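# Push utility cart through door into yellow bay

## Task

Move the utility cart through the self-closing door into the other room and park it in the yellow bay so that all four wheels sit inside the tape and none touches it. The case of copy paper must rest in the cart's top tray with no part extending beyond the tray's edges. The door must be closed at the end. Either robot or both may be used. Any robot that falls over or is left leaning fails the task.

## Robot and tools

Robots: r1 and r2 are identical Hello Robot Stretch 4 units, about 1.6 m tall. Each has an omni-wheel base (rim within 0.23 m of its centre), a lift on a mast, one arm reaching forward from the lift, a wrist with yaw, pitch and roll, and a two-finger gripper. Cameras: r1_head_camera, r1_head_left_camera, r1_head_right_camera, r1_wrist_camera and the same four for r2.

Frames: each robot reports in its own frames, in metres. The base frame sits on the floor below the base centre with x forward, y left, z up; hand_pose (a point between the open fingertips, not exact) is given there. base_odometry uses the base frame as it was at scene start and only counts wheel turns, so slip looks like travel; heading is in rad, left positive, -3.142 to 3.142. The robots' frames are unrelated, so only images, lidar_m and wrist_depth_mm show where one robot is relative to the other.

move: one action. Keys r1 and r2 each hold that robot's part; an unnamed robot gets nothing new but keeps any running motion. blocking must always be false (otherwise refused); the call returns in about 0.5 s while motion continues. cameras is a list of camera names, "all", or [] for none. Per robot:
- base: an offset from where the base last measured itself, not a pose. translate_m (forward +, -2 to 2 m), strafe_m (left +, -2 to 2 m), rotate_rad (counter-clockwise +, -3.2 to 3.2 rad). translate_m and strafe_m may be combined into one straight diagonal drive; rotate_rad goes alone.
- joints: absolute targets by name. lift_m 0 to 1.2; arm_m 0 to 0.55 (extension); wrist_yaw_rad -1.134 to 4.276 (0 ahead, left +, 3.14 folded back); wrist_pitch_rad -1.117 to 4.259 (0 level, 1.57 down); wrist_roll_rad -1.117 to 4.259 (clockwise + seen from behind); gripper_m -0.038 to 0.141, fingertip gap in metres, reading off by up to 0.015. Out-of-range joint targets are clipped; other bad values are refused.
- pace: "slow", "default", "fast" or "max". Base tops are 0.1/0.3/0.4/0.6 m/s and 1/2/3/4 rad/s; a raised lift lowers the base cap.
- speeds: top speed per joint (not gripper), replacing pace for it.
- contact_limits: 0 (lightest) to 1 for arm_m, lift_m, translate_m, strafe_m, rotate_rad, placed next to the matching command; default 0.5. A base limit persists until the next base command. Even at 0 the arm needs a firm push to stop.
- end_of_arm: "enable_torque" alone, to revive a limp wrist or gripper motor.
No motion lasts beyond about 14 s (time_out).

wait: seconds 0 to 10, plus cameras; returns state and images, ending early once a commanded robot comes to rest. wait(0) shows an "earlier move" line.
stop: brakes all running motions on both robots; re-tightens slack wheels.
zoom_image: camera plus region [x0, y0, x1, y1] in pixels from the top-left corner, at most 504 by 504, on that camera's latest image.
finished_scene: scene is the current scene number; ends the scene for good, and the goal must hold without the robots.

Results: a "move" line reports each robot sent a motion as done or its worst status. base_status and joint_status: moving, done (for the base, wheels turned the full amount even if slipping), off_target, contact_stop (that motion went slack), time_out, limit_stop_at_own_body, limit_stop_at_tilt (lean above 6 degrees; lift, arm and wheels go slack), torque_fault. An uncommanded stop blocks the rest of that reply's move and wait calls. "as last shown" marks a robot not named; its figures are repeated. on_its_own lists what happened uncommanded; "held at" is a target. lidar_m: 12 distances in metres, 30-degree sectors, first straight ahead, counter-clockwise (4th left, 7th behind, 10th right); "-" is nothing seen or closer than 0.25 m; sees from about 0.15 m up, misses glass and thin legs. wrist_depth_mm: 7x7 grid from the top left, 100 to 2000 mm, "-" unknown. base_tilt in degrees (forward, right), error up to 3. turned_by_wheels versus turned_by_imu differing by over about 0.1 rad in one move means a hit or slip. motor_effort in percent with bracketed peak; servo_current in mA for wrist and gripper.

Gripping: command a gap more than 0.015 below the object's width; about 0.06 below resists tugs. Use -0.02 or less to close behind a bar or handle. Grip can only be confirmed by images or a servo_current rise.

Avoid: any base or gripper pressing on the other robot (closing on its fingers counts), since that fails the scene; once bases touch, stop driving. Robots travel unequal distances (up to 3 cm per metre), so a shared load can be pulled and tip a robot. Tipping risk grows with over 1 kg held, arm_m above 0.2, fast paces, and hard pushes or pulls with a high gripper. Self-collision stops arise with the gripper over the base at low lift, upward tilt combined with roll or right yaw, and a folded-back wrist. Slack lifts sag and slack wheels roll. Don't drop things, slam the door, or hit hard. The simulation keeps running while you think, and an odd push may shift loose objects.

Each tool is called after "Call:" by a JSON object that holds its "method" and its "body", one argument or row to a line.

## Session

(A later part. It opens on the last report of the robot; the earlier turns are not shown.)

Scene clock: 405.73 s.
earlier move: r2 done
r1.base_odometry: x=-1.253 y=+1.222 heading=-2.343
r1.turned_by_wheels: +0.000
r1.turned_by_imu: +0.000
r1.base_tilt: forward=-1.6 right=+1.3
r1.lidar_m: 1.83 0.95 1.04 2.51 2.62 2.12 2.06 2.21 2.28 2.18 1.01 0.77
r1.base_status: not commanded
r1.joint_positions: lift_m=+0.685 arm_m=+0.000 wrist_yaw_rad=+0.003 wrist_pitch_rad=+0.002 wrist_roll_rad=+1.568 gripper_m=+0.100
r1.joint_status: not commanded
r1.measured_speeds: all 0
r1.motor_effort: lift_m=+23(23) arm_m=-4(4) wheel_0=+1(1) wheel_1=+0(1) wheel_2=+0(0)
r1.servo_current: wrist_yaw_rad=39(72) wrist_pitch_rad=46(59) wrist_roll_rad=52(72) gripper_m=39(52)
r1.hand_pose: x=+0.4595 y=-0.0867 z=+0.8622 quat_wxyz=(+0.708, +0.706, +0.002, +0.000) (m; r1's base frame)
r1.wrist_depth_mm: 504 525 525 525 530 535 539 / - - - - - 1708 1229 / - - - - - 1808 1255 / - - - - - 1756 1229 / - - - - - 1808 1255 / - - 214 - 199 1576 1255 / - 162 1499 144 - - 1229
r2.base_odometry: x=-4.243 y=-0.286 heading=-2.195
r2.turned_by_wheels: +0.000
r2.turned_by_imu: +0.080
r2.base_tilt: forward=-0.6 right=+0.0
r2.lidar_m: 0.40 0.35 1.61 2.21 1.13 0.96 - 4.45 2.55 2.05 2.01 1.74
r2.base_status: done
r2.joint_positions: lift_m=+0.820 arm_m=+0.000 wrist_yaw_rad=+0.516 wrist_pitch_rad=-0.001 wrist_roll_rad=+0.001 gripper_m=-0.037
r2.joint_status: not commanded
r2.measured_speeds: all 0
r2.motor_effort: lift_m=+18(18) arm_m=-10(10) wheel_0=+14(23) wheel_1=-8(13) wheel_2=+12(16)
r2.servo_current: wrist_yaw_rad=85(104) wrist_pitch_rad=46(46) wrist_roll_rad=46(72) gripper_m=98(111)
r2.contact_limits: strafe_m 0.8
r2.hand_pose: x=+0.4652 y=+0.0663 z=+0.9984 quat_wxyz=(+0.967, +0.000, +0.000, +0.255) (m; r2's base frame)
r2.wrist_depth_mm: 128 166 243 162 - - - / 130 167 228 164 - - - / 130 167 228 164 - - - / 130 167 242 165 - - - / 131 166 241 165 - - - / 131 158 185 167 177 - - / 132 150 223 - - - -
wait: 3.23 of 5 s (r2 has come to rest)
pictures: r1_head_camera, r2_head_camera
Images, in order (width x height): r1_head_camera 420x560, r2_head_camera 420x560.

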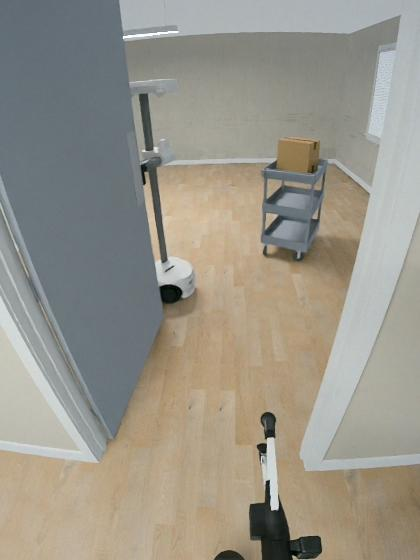

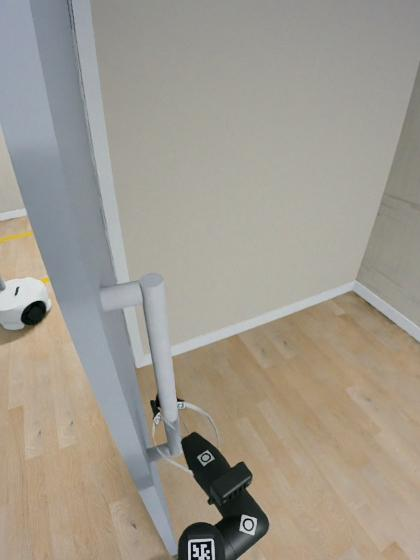

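Call:
{"method": "move", "body": {
  "blocking": false,
  "r2": {"base":{"translate_m":0.07,"strafe_m":-0.36},"pace":"slow","contact_limits":{"strafe_m":0.8}},
  "cameras": []
}}

Call:
{"method": "wait", "body": {
  "seconds": 6,
  "cameras": ["r1_head_camera","r2_head_camera"]
}}

Scene clock: 410.63 s.
move: r2 moving
r1: as last shown
r1.lidar_m: 1.85 0.95 1.03 2.50 2.61 2.14 2.04 2.21 2.27 2.21 0.99 0.77
r1.motor_effort: lift_m=+23(23) arm_m=-3(4) wheel_0=+1(2) wheel_1=+0(0) wheel_2=+0(0)
r1.servo_current: wrist_yaw_rad=33(59) wrist_pitch_rad=39(46) wrist_roll_rad=39(59) gripper_m=46(52)
r1.wrist_depth_mm: 508 525 530 530 530 535 535 / - - - - - 1808 1229 / - - - - - 1708 1205 / - - - - - 1756 1255 / - - - - - 1863 1281 / - - 215 - 198 1576 1255 / - 162 1464 144 - - 1255
r2.base_odometry: x=-4.255 y=-0.280 heading=-2.194
r2.turned_by_wheels: +0.001
r2.turned_by_imu: +0.008
r2.base_tilt: forward=-0.6 right=+0.0
r2.lidar_m: 0.41 0.33 1.60 2.24 1.15 0.96 - 4.45 2.54 2.03 1.98 1.74
r2.base_status: translate_m moving; strafe_m moving
r2.joint_positions: lift_m=+0.820 arm_m=+0.000 wrist_yaw_rad=+0.516 wrist_pitch_rad=-0.001 wrist_roll_rad=+0.001 gripper_m=-0.037
r2.joint_status: not commanded
r2.measured_speeds: translate_m=+0.009 strafe_m=-0.049 rotate_rad=-0.003 lift_m=+0.000 arm_m=+0.000 wrist_yaw_rad=+0.000 wrist_pitch_rad=+0.000 wrist_roll_rad=+0.000
r2.motor_effort: lift_m=+18(18) arm_m=-9(10) wheel_0=+18(21) wheel_1=-10(12) wheel_2=+8(11)
r2.servo_current: wrist_yaw_rad=98(98) wrist_pitch_rad=39(39) wrist_roll_rad=46(52) gripper_m=91(104)
r2.contact_limits: strafe_m 0.8
r2.hand_pose: x=+0.4652 y=+0.0663 z=+0.9984 quat_wxyz=(+0.967, +0.000, +0.000, +0.255) (m; r2's base frame)
r2.wrist_depth_mm: 128 167 244 161 - - - / 131 168 229 163 - - - / 131 176 229 164 - - - / 131 167 229 165 - - - / 131 167 257 166 - - - / 131 159 184 167 175 - - / 132 146 224 - - - -
pictures: none
No camera images: "cameras" was empty.

Scene clock: 415.13 s.
earlier move: r2 done
r1.base_odometry: x=-1.253 y=+1.222 heading=-2.343
r1.turned_by_wheels: +0.000
r1.turned_by_imu: +0.000
r1.base_tilt: forward=-1.6 right=+1.3
r1.lidar_m: 2.68 0.96 1.05 2.50 2.63 2.13 2.07 2.18 2.29 2.20 1.01 0.78
r1.base_status: not commanded
r1.joint_positions: lift_m=+0.685 arm_m=+0.000 wrist_yaw_rad=+0.003 wrist_pitch_rad=+0.002 wrist_roll_rad=+1.568 gripper_m=+0.100
r1.joint_status: not commanded
r1.measured_speeds: all 0
r1.motor_effort: lift_m=+23(23) arm_m=-3(4) wheel_0=+1(2) wheel_1=+0(1) wheel_2=+0(0)
r1.servo_current: wrist_yaw_rad=52(72) wrist_pitch_rad=39(59) wrist_roll_rad=46(65) gripper_m=39(52)
r1.hand_pose: x=+0.4595 y=-0.0867 z=+0.8622 quat_wxyz=(+0.708, +0.706, +0.002, +0.000) (m; r1's base frame)
r1.wrist_depth_mm: 500 530 530 525 530 530 539 / - - - - - 1756 1205 / - - - - - 1808 1229 / - - - - - 1808 1255 / - - - - - 1756 1281 / - - 215 - 198 1576 1255 / - - - 144 - 1756 1281
r2.base_odometry: x=-4.576 y=-0.133 heading=-2.192
r2.turned_by_wheels: +0.001
r2.turned_by_imu: +0.203
r2.base_tilt: forward=-0.7 right=+0.1
r2.lidar_m: 0.39 0.33 1.83 3.08 1.33 1.63 - 2.91 1.84 1.62 1.63 1.49
r2.base_status: done
r2.joint_positions: lift_m=+0.820 arm_m=+0.000 wrist_yaw_rad=+0.524 wrist_pitch_rad=-0.001 wrist_roll_rad=+0.001 gripper_m=-0.037
r2.joint_status: not commanded
r2.measured_speeds: all 0
r2.on_its_own: wrist_yaw_rad is at rest, and its servo_current (137 mA) is outside its rest range (0 to 104 mA)
r2.motor_effort: lift_m=+18(18) arm_m=-7(10) wheel_0=+19(28) wheel_1=+2(12) wheel_2=+12(16)
r2.servo_current: wrist_yaw_rad=137(156) wrist_pitch_rad=33(46) wrist_roll_rad=39(65) gripper_m=104(104)
r2.contact_limits: strafe_m 0.8
r2.hand_pose: x=+0.4645 y=+0.0685 z=+0.9984 quat_wxyz=(+0.966, +0.000, +0.000, +0.259) (m; r2's base frame)
r2.wrist_depth_mm: 135 183 228 163 - - - / 141 183 242 - - - - / 131 183 229 163 - - - / 135 183 240 164 - - - / 140 190 224 164 - - - / 139 166 176 179 - - - / 138 163 235 - - - -
wait: 4.50 of 6 s (r2 has come to rest)
pictures: r1_head_camera, r2_head_camera
Images, in order (width x height): r1_head_camera 420x560, r2_head_camera 420x560.

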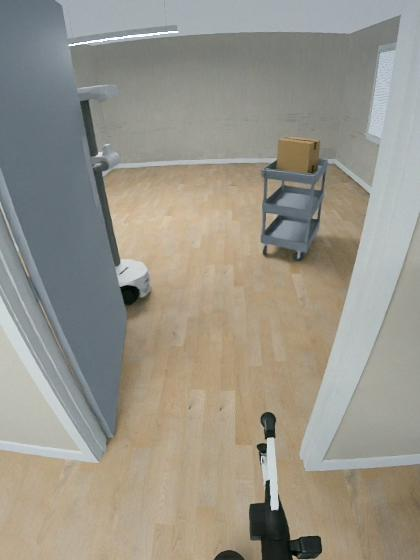

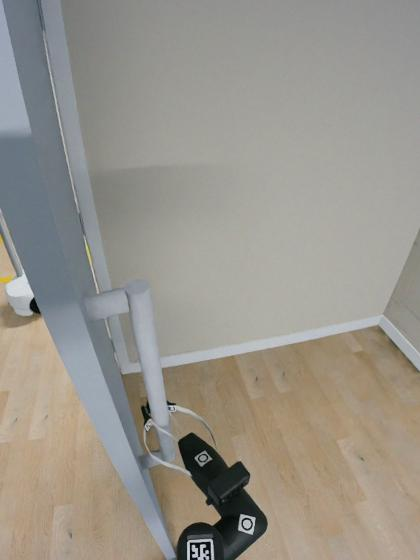

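Call:
{"method": "move", "body": {
  "blocking": false,
  "r2": {"base":{"translate_m":0.07,"strafe_m":-0.28},"pace":"slow","contact_limits":{"strafe_m":0.8}},
  "r1": {"base":{"translate_m":0.8},"joints":{"gripper_m":0.13}},
  "cameras": []
}}

Call:
{"method": "wait", "body": {
  "seconds": 6,
  "cameras": []
}}

Call:
{"method": "wait", "body": {
  "seconds": 3,
  "cameras": ["r1_head_camera","r2_head_camera","r1_wrist_camera","r1_head_left_camera"]
}}

Scene clock: 422.73 s.
move: r1 moving; r2 moving
r1.base_odometry: x=-1.275 y=+1.199 heading=-2.343
r1.turned_by_wheels: +0.000
r1.turned_by_imu: +0.000
r1.base_tilt: forward=-1.6 right=+1.2
r1.lidar_m: 2.61 0.92 0.97 2.49 2.64 2.18 2.10 2.24 2.26 2.20 0.95 0.75
r1.base_status: translate_m moving
r1.joint_positions: lift_m=+0.685 arm_m=+0.000 wrist_yaw_rad=+0.003 wrist_pitch_rad=+0.002 wrist_roll_rad=+1.568 gripper_m=+0.115
r1.joint_status: gripper_m moving
r1.measured_speeds: translate_m=+0.121 strafe_m=+0.001 rotate_rad=-0.003 lift_m=+0.000 arm_m=+0.000 wrist_yaw_rad=+0.000 wrist_pitch_rad=+0.000 wrist_roll_rad=+0.000
r1.motor_effort: lift_m=+23(23) arm_m=-3(4) wheel_0=+6(9) wheel_1=+6(6) wheel_2=-9(9)
r1.servo_current: wrist_yaw_rad=46(59) wrist_pitch_rad=46(46) wrist_roll_rad=65(65) gripper_m=78(85)
r1.hand_pose: x=+0.4595 y=-0.0867 z=+0.8622 quat_wxyz=(+0.708, +0.706, +0.002, +0.000) (m; r1's base frame)
r1.wrist_depth_mm: 496 496 496 504 508 525 530 / - - - - - 1756 1229 / - - - - - 1708 1205 / - - - - - 1808 1229 / - - - - - 1756 1281 / - - - - 212 1464 1281 / - - - 137 - 1708 1255
r2.base_odometry: x=-4.588 y=-0.128 heading=-2.190
r2.turned_by_wheels: +0.003
r2.turned_by_imu: +0.015
r2.base_tilt: forward=-0.7 right=+0.0
r2.lidar_m: 0.37 0.33 1.82 3.14 1.32 1.68 - 2.87 1.77 1.64 1.64 1.46
r2.base_status: translate_m moving; strafe_m moving
r2.joint_positions: lift_m=+0.820 arm_m=+0.000 wrist_yaw_rad=+0.527 wrist_pitch_rad=-0.001 wrist_roll_rad=+0.001 gripper_m=-0.037
r2.joint_status: not commanded
r2.measured_speeds: translate_m=+0.011 strafe_m=-0.049 rotate_rad=-0.002 lift_m=+0.000 arm_m=+0.000 wrist_yaw_rad=+0.017 wrist_pitch_rad=+0.000 wrist_roll_rad=+0.000
r2.motor_effort: lift_m=+18(18) arm_m=-5(6) wheel_0=+27(34) wheel_1=-1(3) wheel_2=+3(9)
r2.servo_current: wrist_yaw_rad=176(176) wrist_pitch_rad=46(52) wrist_roll_rad=46(52) gripper_m=104(104)
r2.contact_limits: strafe_m 0.8
r2.hand_pose: x=+0.4642 y=+0.0694 z=+0.9984 quat_wxyz=(+0.966, +0.000, +0.000, +0.260) (m; r2's base frame)
r2.wrist_depth_mm: 146 188 231 - - - - / 146 189 161 - - - - / 146 189 232 169 - - - / 146 189 231 - - - - / 141 196 168 167 - - - / 144 170 177 180 159 - - / 138 193 240 - - - -
pictures: none
No camera images: "cameras" was empty.

Scene clock: 426.37 s.
earlier move: r1 moving; r2 done
r1.base_odometry: x=-1.811 y=+0.649 heading=-2.343
r1.turned_by_wheels: +0.000
r1.turned_by_imu: +0.000
r1.base_tilt: forward=-1.5 right=+1.2
r1.lidar_m: 1.93 0.96 0.61 0.59 2.60 2.97 2.88 3.03 2.41 0.34 2.32 1.87
r1.base_status: translate_m moving
r1.joint_positions: lift_m=+0.685 arm_m=+0.000 wrist_yaw_rad=+0.003 wrist_pitch_rad=+0.002 wrist_roll_rad=+1.568 gripper_m=+0.130
r1.joint_status: all done
r1.measured_speeds: all 0
r1.motor_effort: lift_m=+23(23) arm_m=-4(4) wheel_0=+0(9) wheel_1=+3(7) wheel_2=+0(10)
r1.servo_current: wrist_yaw_rad=46(72) wrist_pitch_rad=33(52) wrist_roll_rad=39(65) gripper_m=46(85)
r1.hand_pose: x=+0.4595 y=-0.0867 z=+0.8622 quat_wxyz=(+0.708, +0.706, +0.002, +0.000) (m; r1's base frame)
r1.wrist_depth_mm: - - - - - 1708 1182 / - - - 1863 - 1618 1205 / - - - - - 1661 1229 / - - - - - 1808 1255 / - - - - - 1863 1281 / - 211 - - - 199 1281 / - - - 149 - 1808 1229
r2.base_odometry: x=-4.845 y=-0.027 heading=-2.191
r2.turned_by_wheels: -0.001
r2.turned_by_imu: +0.453
r2.base_tilt: forward=-0.6 right=+0.0
r2.lidar_m: 0.39 0.35 2.70 1.49 1.73 4.52 2.88 1.68 1.46 1.49 1.49 1.26
r2.base_status: done
r2.joint_positions: lift_m=+0.820 arm_m=+0.000 wrist_yaw_rad=+0.527 wrist_pitch_rad=-0.001 wrist_roll_rad=+0.001 gripper_m=-0.037
r2.joint_status: not commanded
r2.measured_speeds: all 0
r2.on_its_own: wrist_yaw_rad is at rest, and its servo_current (169 mA) is outside its rest range (0 to 104 mA)
r2.motor_effort: lift_m=+18(18) arm_m=+5(6) wheel_0=+9(37) wheel_1=+3(9) wheel_2=+4(12)
r2.servo_current: wrist_yaw_rad=169(247) wrist_pitch_rad=39(52) wrist_roll_rad=39(59) gripper_m=78(104)
r2.contact_limits: strafe_m 0.8
r2.hand_pose: x=+0.4641 y=+0.0694 z=+0.9984 quat_wxyz=(+0.966, +0.000, +0.000, +0.260) (m; r2's base frame)
r2.wrist_depth_mm: 159 185 207 303 382 - - / 160 186 213 304 384 - - / 160 187 208 306 387 - - / 160 187 209 164 384 - - / 160 187 208 163 368 - - / 164 177 175 177 167 - - / 163 173 215 - - - -
wait: 3.63 of 6 s (r2 has come to rest)
pictures: none
No camera images: "cameras" was empty.

Scene clock: 426.40 s.
earlier move: r1 done
r1.base_odometry: x=-1.811 y=+0.649 heading=-2.343
r1.turned_by_wheels: +0.000
r1.turned_by_imu: +0.000
r1.base_tilt: forward=-1.6 right=+1.3
r1.lidar_m: 1.94 0.97 0.63 0.58 2.62 2.97 2.90 3.06 2.43 0.33 2.33 1.89
r1.base_status: done
r1.joint_positions: lift_m=+0.685 arm_m=+0.000 wrist_yaw_rad=+0.003 wrist_pitch_rad=+0.002 wrist_roll_rad=+1.568 gripper_m=+0.130
r1.joint_status: all done
r1.measured_speeds: all 0
r1.motor_effort: lift_m=+23(23) arm_m=-3(4) wheel_0=+2(9) wheel_1=+1(7) wheel_2=+1(10)
r1.servo_current: wrist_yaw_rad=39(72) wrist_pitch_rad=46(52) wrist_roll_rad=46(65) gripper_m=39(85)
r1.hand_pose: x=+0.4595 y=-0.0867 z=+0.8622 quat_wxyz=(+0.708, +0.706, +0.002, +0.000) (m; r1's base frame)
r1.wrist_depth_mm: - - - - - 1708 1205 / - - - 1863 - 1618 1229 / - - - - - 1756 1229 / - - - - - 1756 1255 / - - - - - 1756 1281 / - 211 - - - 200 1255 / - - - 148 - 1863 1281
r2.base_odometry: x=-4.845 y=-0.027 heading=-2.191
r2.turned_by_wheels: +0.000
r2.turned_by_imu: +0.000
r2.base_tilt: forward=-0.7 right=+0.1
r2.lidar_m: 0.38 0.37 2.71 1.48 1.74 4.53 2.86 1.67 1.46 1.44 1.49 1.28
r2.base_status: done
r2.joint_positions: lift_m=+0.820 arm_m=+0.000 wrist_yaw_rad=+0.527 wrist_pitch_rad=-0.001 wrist_roll_rad=+0.001 gripper_m=-0.037
r2.joint_status: not commanded
r2.measured_speeds: all 0
r2.on_its_own: wrist_yaw_rad is at rest, and its servo_current (176 mA) is outside its rest range (0 to 104 mA)
r2.motor_effort: lift_m=+18(18) arm_m=+5(6) wheel_0=+9(37) wheel_1=+4(9) wheel_2=+4(12)
r2.servo_current: wrist_yaw_rad=176(247) wrist_pitch_rad=46(52) wrist_roll_rad=46(59) gripper_m=72(104)
r2.contact_limits: strafe_m 0.8
r2.hand_pose: x=+0.4641 y=+0.0694 z=+0.9984 quat_wxyz=(+0.966, +0.000, +0.000, +0.260) (m; r2's base frame)
r2.wrist_depth_mm: 159 185 207 304 384 - - / 160 186 215 303 384 - - / 160 186 208 164 382 - - / 162 186 209 163 384 - - / 160 187 209 162 366 - - / 164 178 176 178 168 - - / 164 187 216 - - - -
wait: 0.03 of 3 s (r1 has come to rest)
pictures: r1_head_camera, r1_head_left_camera, r1_wrist_camera, r2_head_camera
Images, in order (width x height): r1_head_camera 420x560, r1_head_left_camera 420x672, r1_wrist_camera 616x392, r2_head_camera 420x560.

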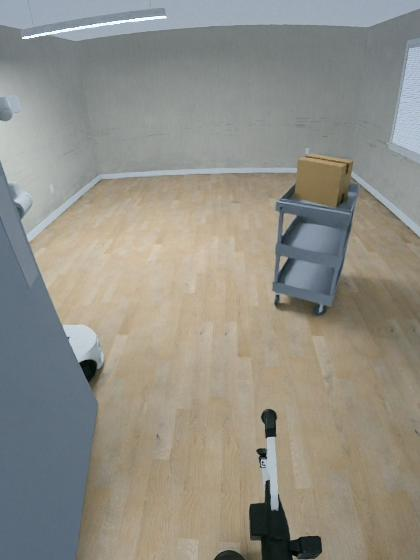

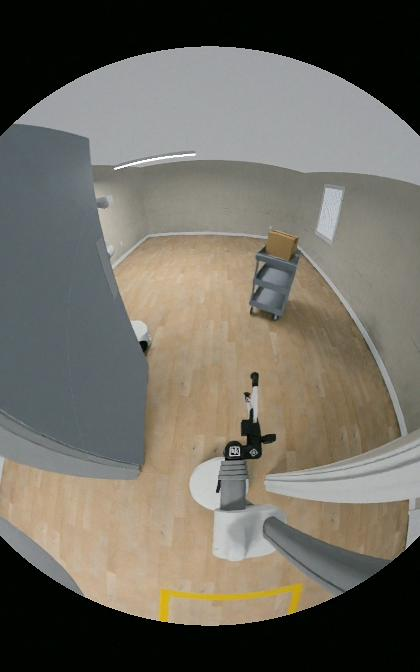

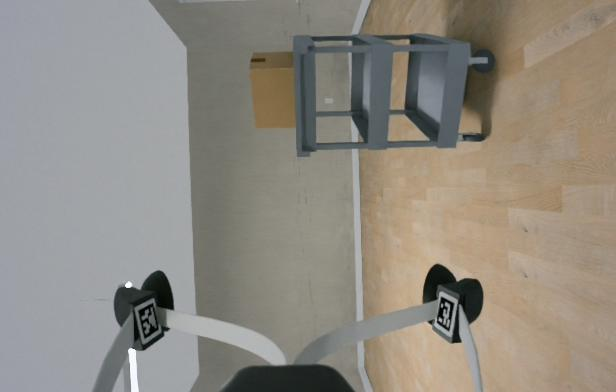

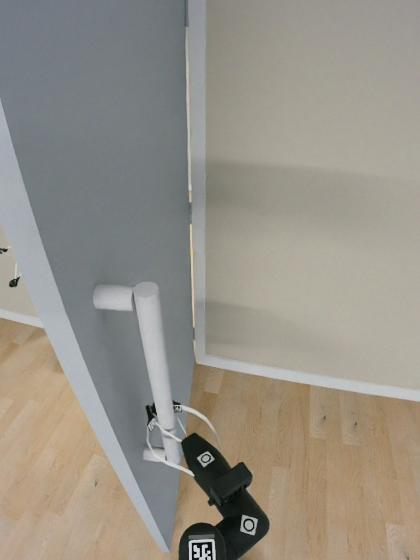

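Call:
{"method": "move", "body": {
  "blocking": false,
  "r1": {"base":{"rotate_rad":-0.27}},
  "cameras": []
}}

Call:
{"method": "wait", "body": {
  "seconds": 2.5,
  "cameras": ["r1_head_camera","r1_wrist_camera"]
}}

Scene clock: 433.43 s.
move: r1 moving
r1.base_odometry: x=-1.811 y=+0.649 heading=-2.560
r1.turned_by_wheels: -0.217
r1.turned_by_imu: -0.218
r1.base_tilt: forward=-1.6 right=+1.3
r1.lidar_m: 1.88 1.53 0.71 0.59 0.62 3.06 2.89 2.90 2.50 0.30 0.36 2.69
r1.base_status: rotate_rad moving
r1.joint_positions: lift_m=+0.685 arm_m=+0.000 wrist_yaw_rad=+0.003 wrist_pitch_rad=+0.002 wrist_roll_rad=+1.568 gripper_m=+0.130
r1.joint_status: not commanded
r1.measured_speeds: translate_m=+0.001 strafe_m=+0.000 rotate_rad=-0.496 lift_m=+0.000 arm_m=+0.000 wrist_yaw_rad=+0.000 wrist_pitch_rad=+0.000 wrist_roll_rad=+0.000
r1.motor_effort: lift_m=+23(23) arm_m=-3(4) wheel_0=+3(8) wheel_1=+3(8) wheel_2=+3(7)
r1.servo_current: wrist_yaw_rad=65(65) wrist_pitch_rad=46(46) wrist_roll_rad=52(59) gripper_m=39(46)
r1.hand_pose: x=+0.4595 y=-0.0867 z=+0.8622 quat_wxyz=(+0.708, +0.706, +0.002, +0.000) (m; r1's base frame)
r1.wrist_depth_mm: - - - - - 1756 1205 / - - - - - 1756 1205 / - - - - - 1661 1229 / - - - - - 1708 1229 / - - - - - 1808 1255 / - 211 - - - 199 1255 / - - - 149 - 1756 1281
r2.base_odometry: x=-4.845 y=-0.027 heading=-2.191
r2.turned_by_wheels: +0.000
r2.turned_by_imu: +0.000
r2.base_tilt: forward=-0.7 right=+0.0
r2.lidar_m: 0.38 0.36 2.73 1.48 1.70 4.53 2.85 1.65 1.47 1.48 1.48 1.28
r2.base_status: not commanded
r2.joint_positions: lift_m=+0.820 arm_m=+0.000 wrist_yaw_rad=+0.527 wrist_pitch_rad=-0.001 wrist_roll_rad=+0.001 gripper_m=-0.037
r2.joint_status: not commanded
r2.measured_speeds: all 0
r2.motor_effort: lift_m=+18(18) arm_m=+5(5) wheel_0=+9(9) wheel_1=+4(4) wheel_2=+4(4)
r2.servo_current: wrist_yaw_rad=163(182) wrist_pitch_rad=33(46) wrist_roll_rad=52(59) gripper_m=78(85)
r2.contact_limits: strafe_m 0.8
r2.hand_pose: x=+0.4641 y=+0.0694 z=+0.9984 quat_wxyz=(+0.966, +0.000, +0.000, +0.260) (m; r2's base frame)
r2.wrist_depth_mm: 159 185 213 303 384 - - / 159 186 213 304 384 - - / 160 186 208 163 382 - - / 160 187 208 161 384 - - / 160 191 209 161 368 - - / 164 177 176 160 167 - - / 163 186 214 - - - -
pictures: none
No camera images: "cameras" was empty.

Scene clock: 433.97 s.
earlier move: r1 done
r1.base_odometry: x=-1.811 y=+0.649 heading=-2.613
r1.turned_by_wheels: -0.053
r1.turned_by_imu: -0.053
r1.base_tilt: forward=-1.5 right=+1.3
r1.lidar_m: 1.88 1.64 0.73 0.57 0.59 2.91 2.88 2.90 2.56 0.34 0.35 2.60
r1.base_status: done
r1.joint_positions: lift_m=+0.685 arm_m=+0.000 wrist_yaw_rad=+0.002 wrist_pitch_rad=+0.002 wrist_roll_rad=+1.568 gripper_m=+0.130
r1.joint_status: not commanded
r1.measured_speeds: all 0
r1.motor_effort: lift_m=+23(23) arm_m=-3(4) wheel_0=+2(8) wheel_1=+1(8) wheel_2=-1(7)
r1.servo_current: wrist_yaw_rad=52(65) wrist_pitch_rad=39(52) wrist_roll_rad=46(59) gripper_m=39(52)
r1.hand_pose: x=+0.4595 y=-0.0868 z=+0.8622 quat_wxyz=(+0.708, +0.706, +0.001, +0.000) (m; r1's base frame)
r1.wrist_depth_mm: - - - - - 1708 1205 / - - - - - 1756 1229 / - - - - - 1756 1205 / - - - 1921 - 1708 1255 / - - - - - 1618 1255 / - 211 - - - 199 1255 / - - - 148 - 1863 1255
r2.base_odometry: x=-4.845 y=-0.027 heading=-2.191
r2.turned_by_wheels: +0.000
r2.turned_by_imu: +0.000
r2.base_tilt: forward=-0.7 right=+0.0
r2.lidar_m: 0.38 0.36 2.74 1.46 1.76 4.52 2.86 1.68 1.46 1.46 1.48 1.27
r2.base_status: not commanded
r2.joint_positions: lift_m=+0.820 arm_m=+0.000 wrist_yaw_rad=+0.527 wrist_pitch_rad=-0.001 wrist_roll_rad=+0.001 gripper_m=-0.037
r2.joint_status: not commanded
r2.measured_speeds: all 0
r2.on_its_own: wrist_yaw_rad is at rest, and its servo_current (176 mA) is outside its rest range (0 to 104 mA)
r2.motor_effort: lift_m=+18(18) arm_m=+5(5) wheel_0=+9(9) wheel_1=+3(4) wheel_2=+4(4)
r2.servo_current: wrist_yaw_rad=176(182) wrist_pitch_rad=33(46) wrist_roll_rad=46(59) gripper_m=78(85)
r2.contact_limits: strafe_m 0.8
r2.hand_pose: x=+0.4641 y=+0.0694 z=+0.9984 quat_wxyz=(+0.966, +0.000, +0.000, +0.260) (m; r2's base frame)
r2.wrist_depth_mm: 158 185 206 303 384 - - / 159 186 213 304 387 - - / 160 186 208 164 384 - - / 160 186 209 162 384 - - / 160 192 209 161 368 - - / 164 177 176 177 167 - - / 163 186 214 - - - -
wait: 0.53 of 2.5 s (r1 has come to rest)
pictures: r1_head_camera, r1_wrist_camera
Images, in order (width x height): r1_head_camera 420x560, r1_wrist_camera 616x392.

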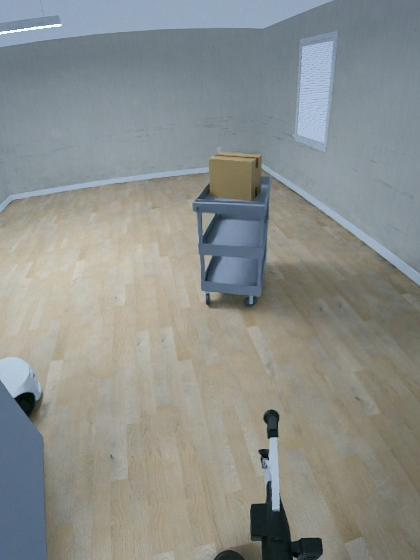

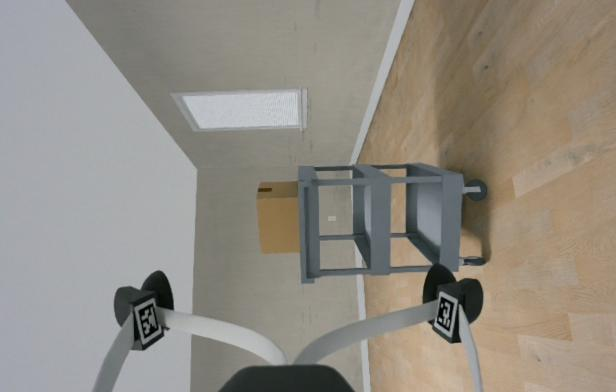

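Call:
{"method": "move", "body": {
  "blocking": false,
  "r1": {"base":{"translate_m":1.3,"strafe_m":0.0}},
  "cameras": []
}}

Call:
{"method": "wait", "body": {
  "seconds": 9,
  "cameras": ["r1_head_camera","r1_wrist_camera"]
}}

Scene clock: 441.60 s.
move: r1 moving
r1.base_odometry: x=-1.838 y=+0.633 heading=-2.613
r1.turned_by_wheels: +0.000
r1.turned_by_imu: +0.000
r1.base_tilt: forward=-1.6 right=+1.3
r1.lidar_m: 1.82 4.87 0.74 0.60 0.63 2.93 2.92 2.92 2.57 0.33 0.35 2.60
r1.base_status: translate_m moving; strafe_m moving
r1.joint_positions: lift_m=+0.685 arm_m=+0.000 wrist_yaw_rad=+0.002 wrist_pitch_rad=+0.002 wrist_roll_rad=+1.568 gripper_m=+0.130
r1.joint_status: not commanded
r1.measured_speeds: translate_m=+0.122 strafe_m=+0.001 rotate_rad=+0.000 lift_m=+0.000 arm_m=+0.000 wrist_yaw_rad=+0.000 wrist_pitch_rad=+0.000 wrist_roll_rad=+0.000
r1.motor_effort: lift_m=+23(23) arm_m=-4(4) wheel_0=+6(9) wheel_1=+6(7) wheel_2=-8(8)
r1.servo_current: wrist_yaw_rad=65(65) wrist_pitch_rad=46(46) wrist_roll_rad=33(72) gripper_m=39(46)
r1.hand_pose: x=+0.4595 y=-0.0868 z=+0.8622 quat_wxyz=(+0.708, +0.706, +0.001, +0.000) (m; r1's base frame)
r1.wrist_depth_mm: - - - - - 1661 1182 / - - - - - 1708 1205 / - - - - - 1808 1255 / - - - 1921 - 1708 1229 / - - - - - 1756 1229 / - 211 - - - 200 1255 / - - - 149 - 1808 1255
r2.base_odometry: x=-4.845 y=-0.027 heading=-2.191
r2.turned_by_wheels: +0.000
r2.turned_by_imu: +0.001
r2.base_tilt: forward=-0.7 right=+0.1
r2.lidar_m: 0.37 0.34 2.72 1.51 1.72 4.55 2.85 1.68 1.46 1.46 1.47 1.26
r2.base_status: not commanded
r2.joint_positions: lift_m=+0.820 arm_m=+0.000 wrist_yaw_rad=+0.527 wrist_pitch_rad=-0.001 wrist_roll_rad=+0.001 gripper_m=-0.037
r2.joint_status: not commanded
r2.measured_speeds: all 0
r2.motor_effort: lift_m=+18(18) arm_m=+5(5) wheel_0=+9(10) wheel_1=+3(4) wheel_2=+4(4)
r2.servo_current: wrist_yaw_rad=169(176) wrist_pitch_rad=39(46) wrist_roll_rad=46(52) gripper_m=85(85)
r2.contact_limits: strafe_m 0.8
r2.hand_pose: x=+0.4641 y=+0.0694 z=+0.9984 quat_wxyz=(+0.966, +0.000, +0.000, +0.260) (m; r2's base frame)
r2.wrist_depth_mm: 158 185 207 303 384 - - / 159 186 213 304 387 - - / 159 186 208 162 382 - - / 161 186 208 161 384 - - / 160 191 208 160 364 - - / 163 177 177 160 168 - - / 161 186 214 - - - -
pictures: none
No camera images: "cameras" was empty.

Scene clock: 446.93 s.
earlier move: r1 done
r1.base_odometry: x=-2.934 y=-0.007 heading=-2.613
r1.turned_by_wheels: +0.000
r1.turned_by_imu: +0.000
r1.base_tilt: forward=-1.6 right=+1.3
r1.lidar_m: 0.59 0.73 3.23 1.13 1.07 1.16 - 1.16 1.41 1.91 1.92 0.61
r1.base_status: done
r1.joint_positions: lift_m=+0.685 arm_m=+0.000 wrist_yaw_rad=+0.002 wrist_pitch_rad=+0.002 wrist_roll_rad=+1.568 gripper_m=+0.130
r1.joint_status: not commanded
r1.measured_speeds: all 0
r1.motor_effort: lift_m=+23(23) arm_m=-3(4) wheel_0=+1(10) wheel_1=+2(7) wheel_2=+2(10)
r1.servo_current: wrist_yaw_rad=39(78) wrist_pitch_rad=46(52) wrist_roll_rad=52(72) gripper_m=46(52)
r1.hand_pose: x=+0.4595 y=-0.0868 z=+0.8622 quat_wxyz=(+0.708, +0.706, +0.001, +0.000) (m; r1's base frame)
r1.wrist_depth_mm: - - - - - 1708 1205 / - - - - 413 991 418 / - - 741 615 - - - / - - 634 373 - - - / - - 683 676 1042 - - / - 211 723 399 211 196 - / - - - 140 - 1808 -
r2.base_odometry: x=-4.845 y=-0.027 heading=-2.191
r2.turned_by_wheels: +0.000
r2.turned_by_imu: +0.001
r2.base_tilt: forward=-0.7 right=+0.0
r2.lidar_m: 0.38 0.34 1.13 1.20 1.70 4.52 2.88 1.69 1.47 1.46 1.49 1.27
r2.base_status: not commanded
r2.joint_positions: lift_m=+0.820 arm_m=+0.000 wrist_yaw_rad=+0.527 wrist_pitch_rad=-0.001 wrist_roll_rad=+0.001 gripper_m=-0.037
r2.joint_status: not commanded
r2.measured_speeds: all 0
r2.on_its_own: wrist_yaw_rad is at rest, and its servo_current (156 mA) is outside its rest range (0 to 104 mA)
r2.motor_effort: lift_m=+18(18) arm_m=+5(5) wheel_0=+9(10) wheel_1=+3(4) wheel_2=+4(5)
r2.servo_current: wrist_yaw_rad=156(189) wrist_pitch_rad=33(52) wrist_roll_rad=39(65) gripper_m=85(85)
r2.contact_limits: strafe_m 0.8
r2.hand_pose: x=+0.4641 y=+0.0694 z=+0.9984 quat_wxyz=(+0.966, +0.000, +0.000, +0.260) (m; r2's base frame)
r2.wrist_depth_mm: 158 185 213 304 384 - - / 160 186 213 304 384 - - / 160 186 208 163 387 - - / 160 187 208 162 384 - - / 161 191 209 161 368 - - / 163 177 176 160 167 - - / 163 186 215 - - - -
wait: 5.33 of 9 s (r1 has come to rest)
pictures: r1_head_camera, r1_wrist_camera
Images, in order (width x height): r1_head_camera 420x560, r1_wrist_camera 616x392.

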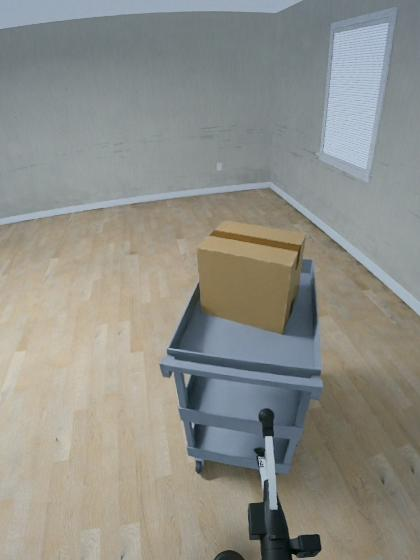

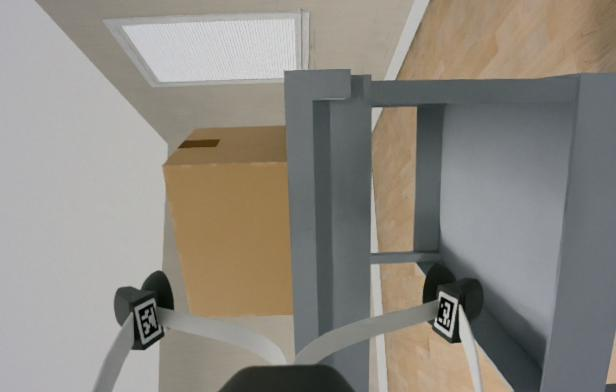

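Call:
{"method": "move", "body": {
  "blocking": false,
  "r1": {"base":{"translate_m":0.22},"contact_limits":{"translate_m":0.2},"pace":"slow"},
  "cameras": []
}}

Call:
{"method": "wait", "body": {
  "seconds": 5,
  "cameras": ["r1_head_camera","r1_wrist_camera"]
}}

Scene clock: 454.50 s.
move: r1 moving
r1.base_odometry: x=-2.944 y=-0.014 heading=-2.612
r1.turned_by_wheels: +0.000
r1.turned_by_imu: +0.000
r1.base_tilt: forward=-1.6 right=+1.3
r1.lidar_m: 0.60 0.68 3.20 1.11 1.06 1.14 - 1.17 1.40 1.90 1.93 0.58
r1.base_status: translate_m moving
r1.joint_positions: lift_m=+0.685 arm_m=+0.000 wrist_yaw_rad=+0.002 wrist_pitch_rad=+0.002 wrist_roll_rad=+1.568 gripper_m=+0.130
r1.joint_status: not commanded
r1.measured_speeds: translate_m=+0.049 strafe_m=+0.001 rotate_rad=+0.001 lift_m=+0.000 arm_m=+0.000 wrist_yaw_rad=+0.000 wrist_pitch_rad=+0.000 wrist_roll_rad=+0.000
r1.motor_effort: lift_m=+23(23) arm_m=-3(4) wheel_0=+5(6) wheel_1=+5(6) wheel_2=-5(6)
r1.servo_current: wrist_yaw_rad=46(72) wrist_pitch_rad=46(46) wrist_roll_rad=59(72) gripper_m=39(46)
r1.contact_limits: translate_m 0.2
r1.hand_pose: x=+0.4595 y=-0.0868 z=+0.8622 quat_wxyz=(+0.708, +0.706, +0.001, +0.000) (m; r1's base frame)
r1.wrist_depth_mm: - - - - - 1708 1205 / - - - - 402 1430 413 / - - 723 603 - - - / - - 627 615 - - - / - - 676 654 1042 - - / - 211 715 389 445 196 - / - - - 141 - 1756 -
r2.base_odometry: x=-4.845 y=-0.027 heading=-2.191
r2.turned_by_wheels: +0.000
r2.turned_by_imu: +0.000
r2.base_tilt: forward=-0.7 right=+0.0
r2.lidar_m: 0.38 0.37 1.14 1.21 1.70 4.54 2.85 1.68 1.47 1.44 1.49 1.27
r2.base_status: not commanded
r2.joint_positions: lift_m=+0.820 arm_m=+0.000 wrist_yaw_rad=+0.527 wrist_pitch_rad=-0.001 wrist_roll_rad=+0.001 gripper_m=-0.037
r2.joint_status: not commanded
r2.measured_speeds: all 0
r2.motor_effort: lift_m=+18(18) arm_m=+5(5) wheel_0=+9(9) wheel_1=+3(4) wheel_2=+4(4)
r2.servo_current: wrist_yaw_rad=169(182) wrist_pitch_rad=39(46) wrist_roll_rad=52(59) gripper_m=78(85)
r2.contact_limits: strafe_m 0.8
r2.hand_pose: x=+0.4641 y=+0.0694 z=+0.9984 quat_wxyz=(+0.966, +0.000, +0.000, +0.260) (m; r2's base frame)
r2.wrist_depth_mm: 158 185 207 300 384 - - / 159 185 213 303 384 - - / 160 186 208 162 384 - - / 160 186 208 161 384 - - / 160 191 208 160 368 - - / 164 177 177 160 167 - - / 162 186 214 - - - -
pictures: none
No camera images: "cameras" was empty.

Scene clock: 457.50 s.
earlier move: r1 done
r1.base_odometry: x=-3.123 y=-0.119 heading=-2.612
r1.turned_by_wheels: +0.000
r1.turned_by_imu: +0.000
r1.base_tilt: forward=-1.6 right=+1.3
r1.lidar_m: 0.40 0.42 3.28 1.18 1.17 1.25 1.35 1.38 1.65 1.87 1.87 0.39
r1.base_status: done
r1.joint_positions: lift_m=+0.685 arm_m=+0.000 wrist_yaw_rad=+0.002 wrist_pitch_rad=+0.002 wrist_roll_rad=+1.568 gripper_m=+0.130
r1.joint_status: not commanded
r1.measured_speeds: all 0
r1.motor_effort: lift_m=+23(23) arm_m=-4(4) wheel_0=+4(7) wheel_1=+2(6) wheel_2=-2(6)
r1.servo_current: wrist_yaw_rad=52(72) wrist_pitch_rad=39(52) wrist_roll_rad=59(72) gripper_m=39(52)
r1.contact_limits: translate_m 0.2
r1.hand_pose: x=+0.4595 y=-0.0868 z=+0.8622 quat_wxyz=(+0.708, +0.706, +0.001, +0.000) (m; r1's base frame)
r1.wrist_depth_mm: - - - - 195 521 1160 / - - - - 200 - - / - 439 427 147 206 - - / - 418 424 152 214 - - / - 455 449 156 220 - - / - 211 473 161 225 196 - / - - 521 147 236 1661 -
r2.base_odometry: x=-4.845 y=-0.027 heading=-2.191
r2.turned_by_wheels: +0.000
r2.turned_by_imu: +0.000
r2.base_tilt: forward=-0.7 right=+0.0
r2.lidar_m: 0.37 0.35 1.26 1.18 1.74 4.53 2.90 1.70 1.47 1.46 1.48 1.26
r2.base_status: not commanded
r2.joint_positions: lift_m=+0.820 arm_m=+0.000 wrist_yaw_rad=+0.527 wrist_pitch_rad=-0.001 wrist_roll_rad=+0.001 gripper_m=-0.037
r2.joint_status: not commanded
r2.measured_speeds: all 0
r2.on_its_own: wrist_yaw_rad is at rest, and its servo_current (176 mA) is outside its rest range (0 to 104 mA)
r2.motor_effort: lift_m=+18(18) arm_m=+5(6) wheel_0=+9(9) wheel_1=+4(4) wheel_2=+4(4)
r2.servo_current: wrist_yaw_rad=176(182) wrist_pitch_rad=39(46) wrist_roll_rad=46(65) gripper_m=72(91)
r2.contact_limits: strafe_m 0.8
r2.hand_pose: x=+0.4641 y=+0.0694 z=+0.9984 quat_wxyz=(+0.966, +0.000, +0.000, +0.260) (m; r2's base frame)
r2.wrist_depth_mm: 158 185 206 303 387 - - / 159 186 213 303 384 - - / 160 186 208 163 382 - - / 160 186 209 162 384 - - / 160 191 209 161 366 - - / 164 178 176 161 167 - - / 163 186 216 - - - -
wait: 3.00 of 5 s (r1 has come to rest)
pictures: r1_head_camera, r1_wrist_camera
Images, in order (width x height): r1_head_camera 420x560, r1_wrist_camera 616x392.

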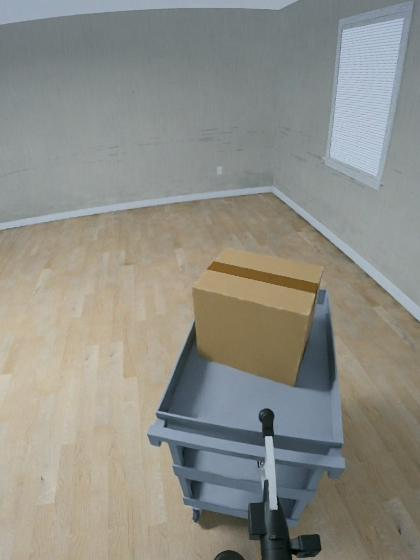

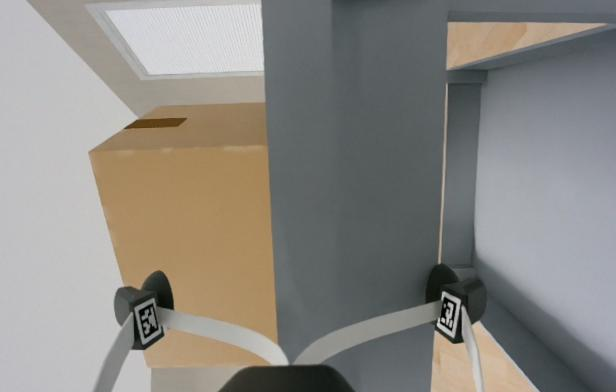

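Call:
{"method": "move", "body": {
  "blocking": false,
  "r1": {"joints":{"lift_m":0.665}},
  "cameras": []
}}

Call:
{"method": "wait", "body": {
  "seconds": 1.5,
  "cameras": ["r1_wrist_camera"]
}}

Call:
{"method": "move", "body": {
  "blocking": false,
  "r1": {"joints":{"gripper_m":-0.02}},
  "cameras": []
}}

Call:
{"method": "wait", "body": {
  "seconds": 3,
  "cameras": ["r1_wrist_camera","r1_head_right_camera","r1_head_left_camera"]
}}

Scene clock: 466.40 s.
move: r1 moving
r1.base_odometry: x=-3.123 y=-0.119 heading=-2.612
r1.turned_by_wheels: +0.000
r1.turned_by_imu: +0.000
r1.base_tilt: forward=-1.6 right=+1.3
r1.lidar_m: 0.42 0.41 3.27 1.24 1.18 1.26 1.40 1.38 1.65 1.84 1.86 0.39
r1.base_status: not commanded
r1.joint_positions: lift_m=+0.666 arm_m=+0.000 wrist_yaw_rad=+0.002 wrist_pitch_rad=+0.002 wrist_roll_rad=+1.568 gripper_m=+0.130
r1.joint_status: lift_m moving
r1.measured_speeds: translate_m=+0.000 strafe_m=+0.000 rotate_rad=+0.000 lift_m=-0.009 arm_m=+0.000 wrist_yaw_rad=+0.000 wrist_pitch_rad=+0.000 wrist_roll_rad=+0.000
r1.motor_effort: lift_m=+11(22) arm_m=-3(4) wheel_0=+4(5) wheel_1=+2(3) wheel_2=-2(2)
r1.servo_current: wrist_yaw_rad=59(59) wrist_pitch_rad=39(52) wrist_roll_rad=39(52) gripper_m=39(46)
r1.contact_limits: translate_m 0.2
r1.hand_pose: x=+0.4595 y=-0.0868 z=+0.8432 quat_wxyz=(+0.708, +0.706, +0.001, +0.000) (m; r1's base frame)
r1.wrist_depth_mm: - - - 195 195 1430 1118 / - - - 199 200 - - / - 433 404 205 207 - - / - 421 415 211 213 - - / - 452 452 218 220 - - / - 210 181 224 209 195 - / - - 525 142 236 1808 -
r2: as last shown
r2.lidar_m: 0.39 0.34 1.22 1.20 1.73 4.53 2.89 1.69 1.47 1.48 1.49 1.28
r2.on_its_own: wrist_yaw_rad is at rest, and its servo_current (169 mA) is outside its rest range (0 to 104 mA)
r2.motor_effort: lift_m=+18(18) arm_m=+5(5) wheel_0=+9(9) wheel_1=+3(4) wheel_2=+4(4)
r2.servo_current: wrist_yaw_rad=169(176) wrist_pitch_rad=46(46) wrist_roll_rad=52(52) gripper_m=78(85)
r2.contact_limits: strafe_m 0.8
r2.wrist_depth_mm: 158 185 208 303 384 - - / 159 185 214 301 382 - - / 160 186 208 162 387 - - / 160 186 209 161 384 - - / 160 191 209 160 366 - - / 164 177 177 160 167 - - / 163 186 214 - - - -
pictures: none
No camera images: "cameras" was empty.

Scene clock: 466.70 s.
earlier move: r1 done
r1.base_odometry: x=-3.123 y=-0.119 heading=-2.612
r1.turned_by_wheels: +0.000
r1.turned_by_imu: +0.000
r1.base_tilt: forward=-1.6 right=+1.3
r1.lidar_m: 0.39 0.45 3.25 1.22 1.18 1.28 1.40 1.39 1.64 1.84 1.86 0.40
r1.base_status: not commanded
r1.joint_positions: lift_m=+0.666 arm_m=+0.000 wrist_yaw_rad=+0.002 wrist_pitch_rad=+0.002 wrist_roll_rad=+1.568 gripper_m=+0.130
r1.joint_status: all done
r1.measured_speeds: all 0
r1.motor_effort: lift_m=+12(22) arm_m=-3(4) wheel_0=+4(5) wheel_1=+2(3) wheel_2=-2(2)
r1.servo_current: wrist_yaw_rad=39(59) wrist_pitch_rad=33(52) wrist_roll_rad=46(52) gripper_m=46(46)
r1.contact_limits: translate_m 0.2
r1.hand_pose: x=+0.4595 y=-0.0868 z=+0.8431 quat_wxyz=(+0.708, +0.706, +0.001, +0.000) (m; r1's base frame)
r1.wrist_depth_mm: - - - 195 195 1464 1118 / - - - 200 199 - - / - 433 402 205 207 - - / - 421 418 211 213 - - / - 449 452 219 219 - - / - 208 181 225 212 195 - / - - 525 142 236 1808 -
r2.base_odometry: x=-4.845 y=-0.027 heading=-2.191
r2.turned_by_wheels: +0.000
r2.turned_by_imu: +0.000
r2.base_tilt: forward=-0.7 right=+0.1
r2.lidar_m: 0.39 0.36 1.24 1.19 1.71 4.54 2.85 1.69 1.47 1.44 1.46 1.27
r2.base_status: not commanded
r2.joint_positions: lift_m=+0.820 arm_m=+0.000 wrist_yaw_rad=+0.527 wrist_pitch_rad=-0.001 wrist_roll_rad=+0.001 gripper_m=-0.037
r2.joint_status: not commanded
r2.measured_speeds: all 0
r2.on_its_own: wrist_yaw_rad is at rest, and its servo_current (163 mA) is outside its rest range (0 to 104 mA)
r2.motor_effort: lift_m=+18(18) arm_m=+5(5) wheel_0=+9(9) wheel_1=+3(4) wheel_2=+4(4)
r2.servo_current: wrist_yaw_rad=163(176) wrist_pitch_rad=39(46) wrist_roll_rad=52(52) gripper_m=78(85)
r2.contact_limits: strafe_m 0.8
r2.hand_pose: x=+0.4641 y=+0.0694 z=+0.9984 quat_wxyz=(+0.966, +0.000, +0.000, +0.260) (m; r2's base frame)
r2.wrist_depth_mm: 158 185 206 301 384 - - / 159 185 212 303 382 - - / 160 186 208 162 382 - - / 160 186 208 160 384 - - / 160 191 209 160 368 - - / 163 177 177 160 167 - - / 162 186 214 - - - -
wait: 0.30 of 1.5 s (r1 has come to rest)
pictures: r1_wrist_camera
Images, in order (width x height): r1_wrist_camera 616x392.

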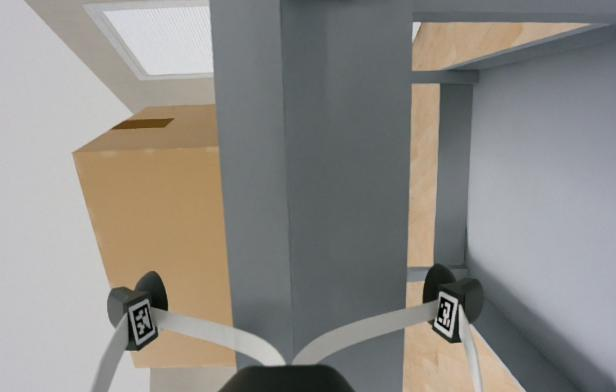

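Scene clock: 467.20 s.
move: r1 moving
r1.base_odometry: x=-3.123 y=-0.119 heading=-2.612
r1.turned_by_wheels: +0.000
r1.turned_by_imu: +0.000
r1.base_tilt: forward=-1.6 right=+1.2
r1.lidar_m: 0.41 0.46 3.27 1.22 1.18 1.26 1.39 1.39 1.67 1.85 1.84 0.41
r1.base_status: not commanded
r1.joint_positions: lift_m=+0.666 arm_m=+0.000 wrist_yaw_rad=+0.002 wrist_pitch_rad=+0.002 wrist_roll_rad=+1.568 gripper_m=+0.117
r1.joint_status: gripper_m moving
r1.measured_speeds: all 0
r1.motor_effort: lift_m=+12(12) arm_m=-3(4) wheel_0=+4(5) wheel_1=+3(3) wheel_2=-2(2)
r1.servo_current: wrist_yaw_rad=52(59) wrist_pitch_rad=39(39) wrist_roll_rad=46(65) gripper_m=78(78)
r1.contact_limits: translate_m 0.2
r1.hand_pose: x=+0.4595 y=-0.0868 z=+0.8431 quat_wxyz=(+0.708, +0.706, +0.001, +0.000) (m; r1's base frame)
r1.wrist_depth_mm: - - - 195 195 1499 1098 / - - - 200 200 - - / - 433 404 205 206 - - / - 418 418 211 213 - - / - 452 445 218 220 - - / - 466 183 226 198 - - / - 525 525 140 236 1808 -
r2.base_odometry: x=-4.845 y=-0.027 heading=-2.191
r2.turned_by_wheels: +0.000
r2.turned_by_imu: +0.000
r2.base_tilt: forward=-0.7 right=+0.1
r2.lidar_m: 0.36 0.33 1.25 1.20 1.73 4.53 2.89 1.69 1.46 1.47 1.50 1.27
r2.base_status: not commanded
r2.joint_positions: lift_m=+0.820 arm_m=+0.000 wrist_yaw_rad=+0.527 wrist_pitch_rad=-0.001 wrist_roll_rad=+0.001 gripper_m=-0.037
r2.joint_status: not commanded
r2.measured_speeds: all 0
r2.motor_effort: lift_m=+18(18) arm_m=+5(5) wheel_0=+9(10) wheel_1=+3(4) wheel_2=+4(4)
r2.servo_current: wrist_yaw_rad=163(182) wrist_pitch_rad=46(46) wrist_roll_rad=52(59) gripper_m=78(85)
r2.contact_limits: strafe_m 0.8
r2.hand_pose: x=+0.4641 y=+0.0694 z=+0.9984 quat_wxyz=(+0.966, +0.000, +0.000, +0.260) (m; r2's base frame)
r2.wrist_depth_mm: 158 184 206 301 382 - - / 159 185 213 304 379 - - / 159 186 208 301 384 - - / 161 187 208 160 382 - - / 160 191 208 160 384 - - / 163 177 177 160 168 - - / 161 186 213 - - - -
pictures: none
No camera images: "cameras" was empty.

Scene clock: 469.00 s.
earlier move: r1 done
r1.base_odometry: x=-3.123 y=-0.119 heading=-2.612
r1.turned_by_wheels: +0.000
r1.turned_by_imu: +0.000
r1.base_tilt: forward=-1.6 right=+1.3
r1.lidar_m: 0.40 0.45 3.28 1.24 1.18 1.26 1.38 1.40 1.66 1.86 1.86 0.39
r1.base_status: not commanded
r1.joint_positions: lift_m=+0.665 arm_m=+0.000 wrist_yaw_rad=+0.002 wrist_pitch_rad=+0.009 wrist_roll_rad=+1.569 gripper_m=-0.018
r1.joint_status: all done
r1.measured_speeds: all 0
r1.motor_effort: lift_m=+15(16) arm_m=+6(6) wheel_0=+4(5) wheel_1=+2(3) wheel_2=-2(4)
r1.servo_current: wrist_yaw_rad=52(65) wrist_pitch_rad=59(72) wrist_roll_rad=33(65) gripper_m=104(338)
r1.contact_limits: translate_m 0.2
r1.hand_pose: x=+0.4593 y=-0.0868 z=+0.8410 quat_wxyz=(+0.708, +0.706, +0.004, -0.002) (m; r1's base frame)
r1.wrist_depth_mm: - - - 197 200 1499 - / - - - 202 204 - - / - 424 407 208 210 - - / - 421 418 215 217 - - / - 452 455 221 224 - - / - 484 180 229 181 - - / - 150 - 235 174 1756 -
r2.base_odometry: x=-4.845 y=-0.027 heading=-2.191
r2.turned_by_wheels: +0.000
r2.turned_by_imu: +0.000
r2.base_tilt: forward=-0.7 right=+0.1
r2.lidar_m: 0.39 0.32 1.24 1.19 1.76 4.54 2.85 1.69 1.47 1.47 1.45 1.27
r2.base_status: not commanded
r2.joint_positions: lift_m=+0.820 arm_m=+0.000 wrist_yaw_rad=+0.527 wrist_pitch_rad=-0.001 wrist_roll_rad=+0.001 gripper_m=-0.037
r2.joint_status: not commanded
r2.measured_speeds: all 0
r2.on_its_own: wrist_yaw_rad is at rest, and its servo_current (169 mA) is outside its rest range (0 to 104 mA)
r2.motor_effort: lift_m=+18(18) arm_m=+5(6) wheel_0=+9(10) wheel_1=+4(4) wheel_2=+4(4)
r2.servo_current: wrist_yaw_rad=169(189) wrist_pitch_rad=39(46) wrist_roll_rad=59(59) gripper_m=78(85)
r2.contact_limits: strafe_m 0.8
r2.hand_pose: x=+0.4641 y=+0.0694 z=+0.9984 quat_wxyz=(+0.966, +0.000, +0.000, +0.260) (m; r2's base frame)
r2.wrist_depth_mm: 158 185 212 303 384 - - / 159 185 213 304 382 - - / 160 186 208 162 382 - - / 160 186 208 161 384 - - / 160 192 208 161 368 - - / 164 176 177 160 167 - - / 163 185 214 - - - -
wait: 1.80 of 3 s (r1 has come to rest)
pictures: r1_head_left_camera, r1_head_right_camera, r1_wrist_camera
Images, in order (width x height): r1_head_left_camera 420x672, r1_head_right_camera 420x672, r1_wrist_camera 616x392.

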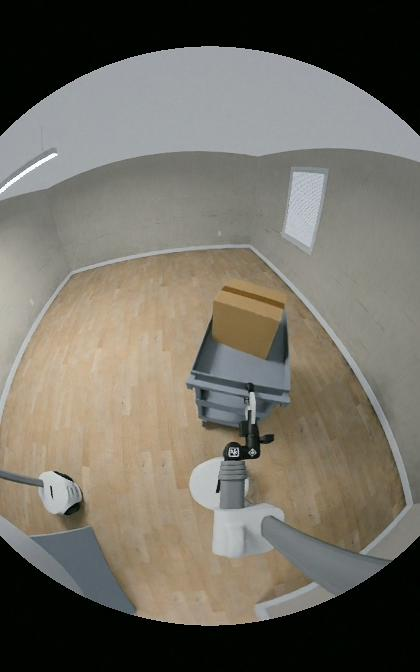

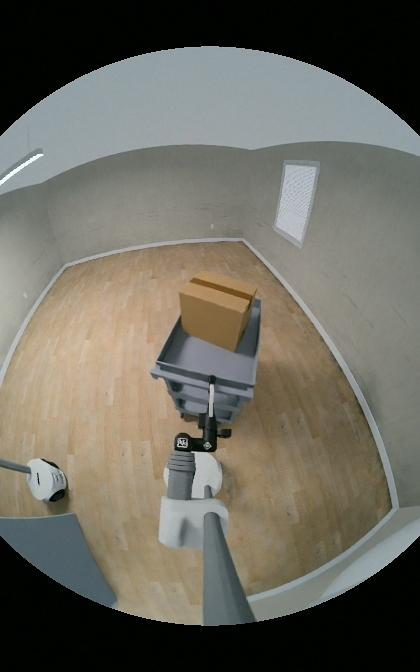

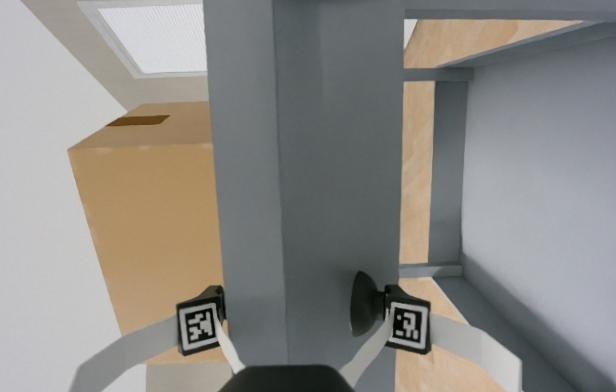

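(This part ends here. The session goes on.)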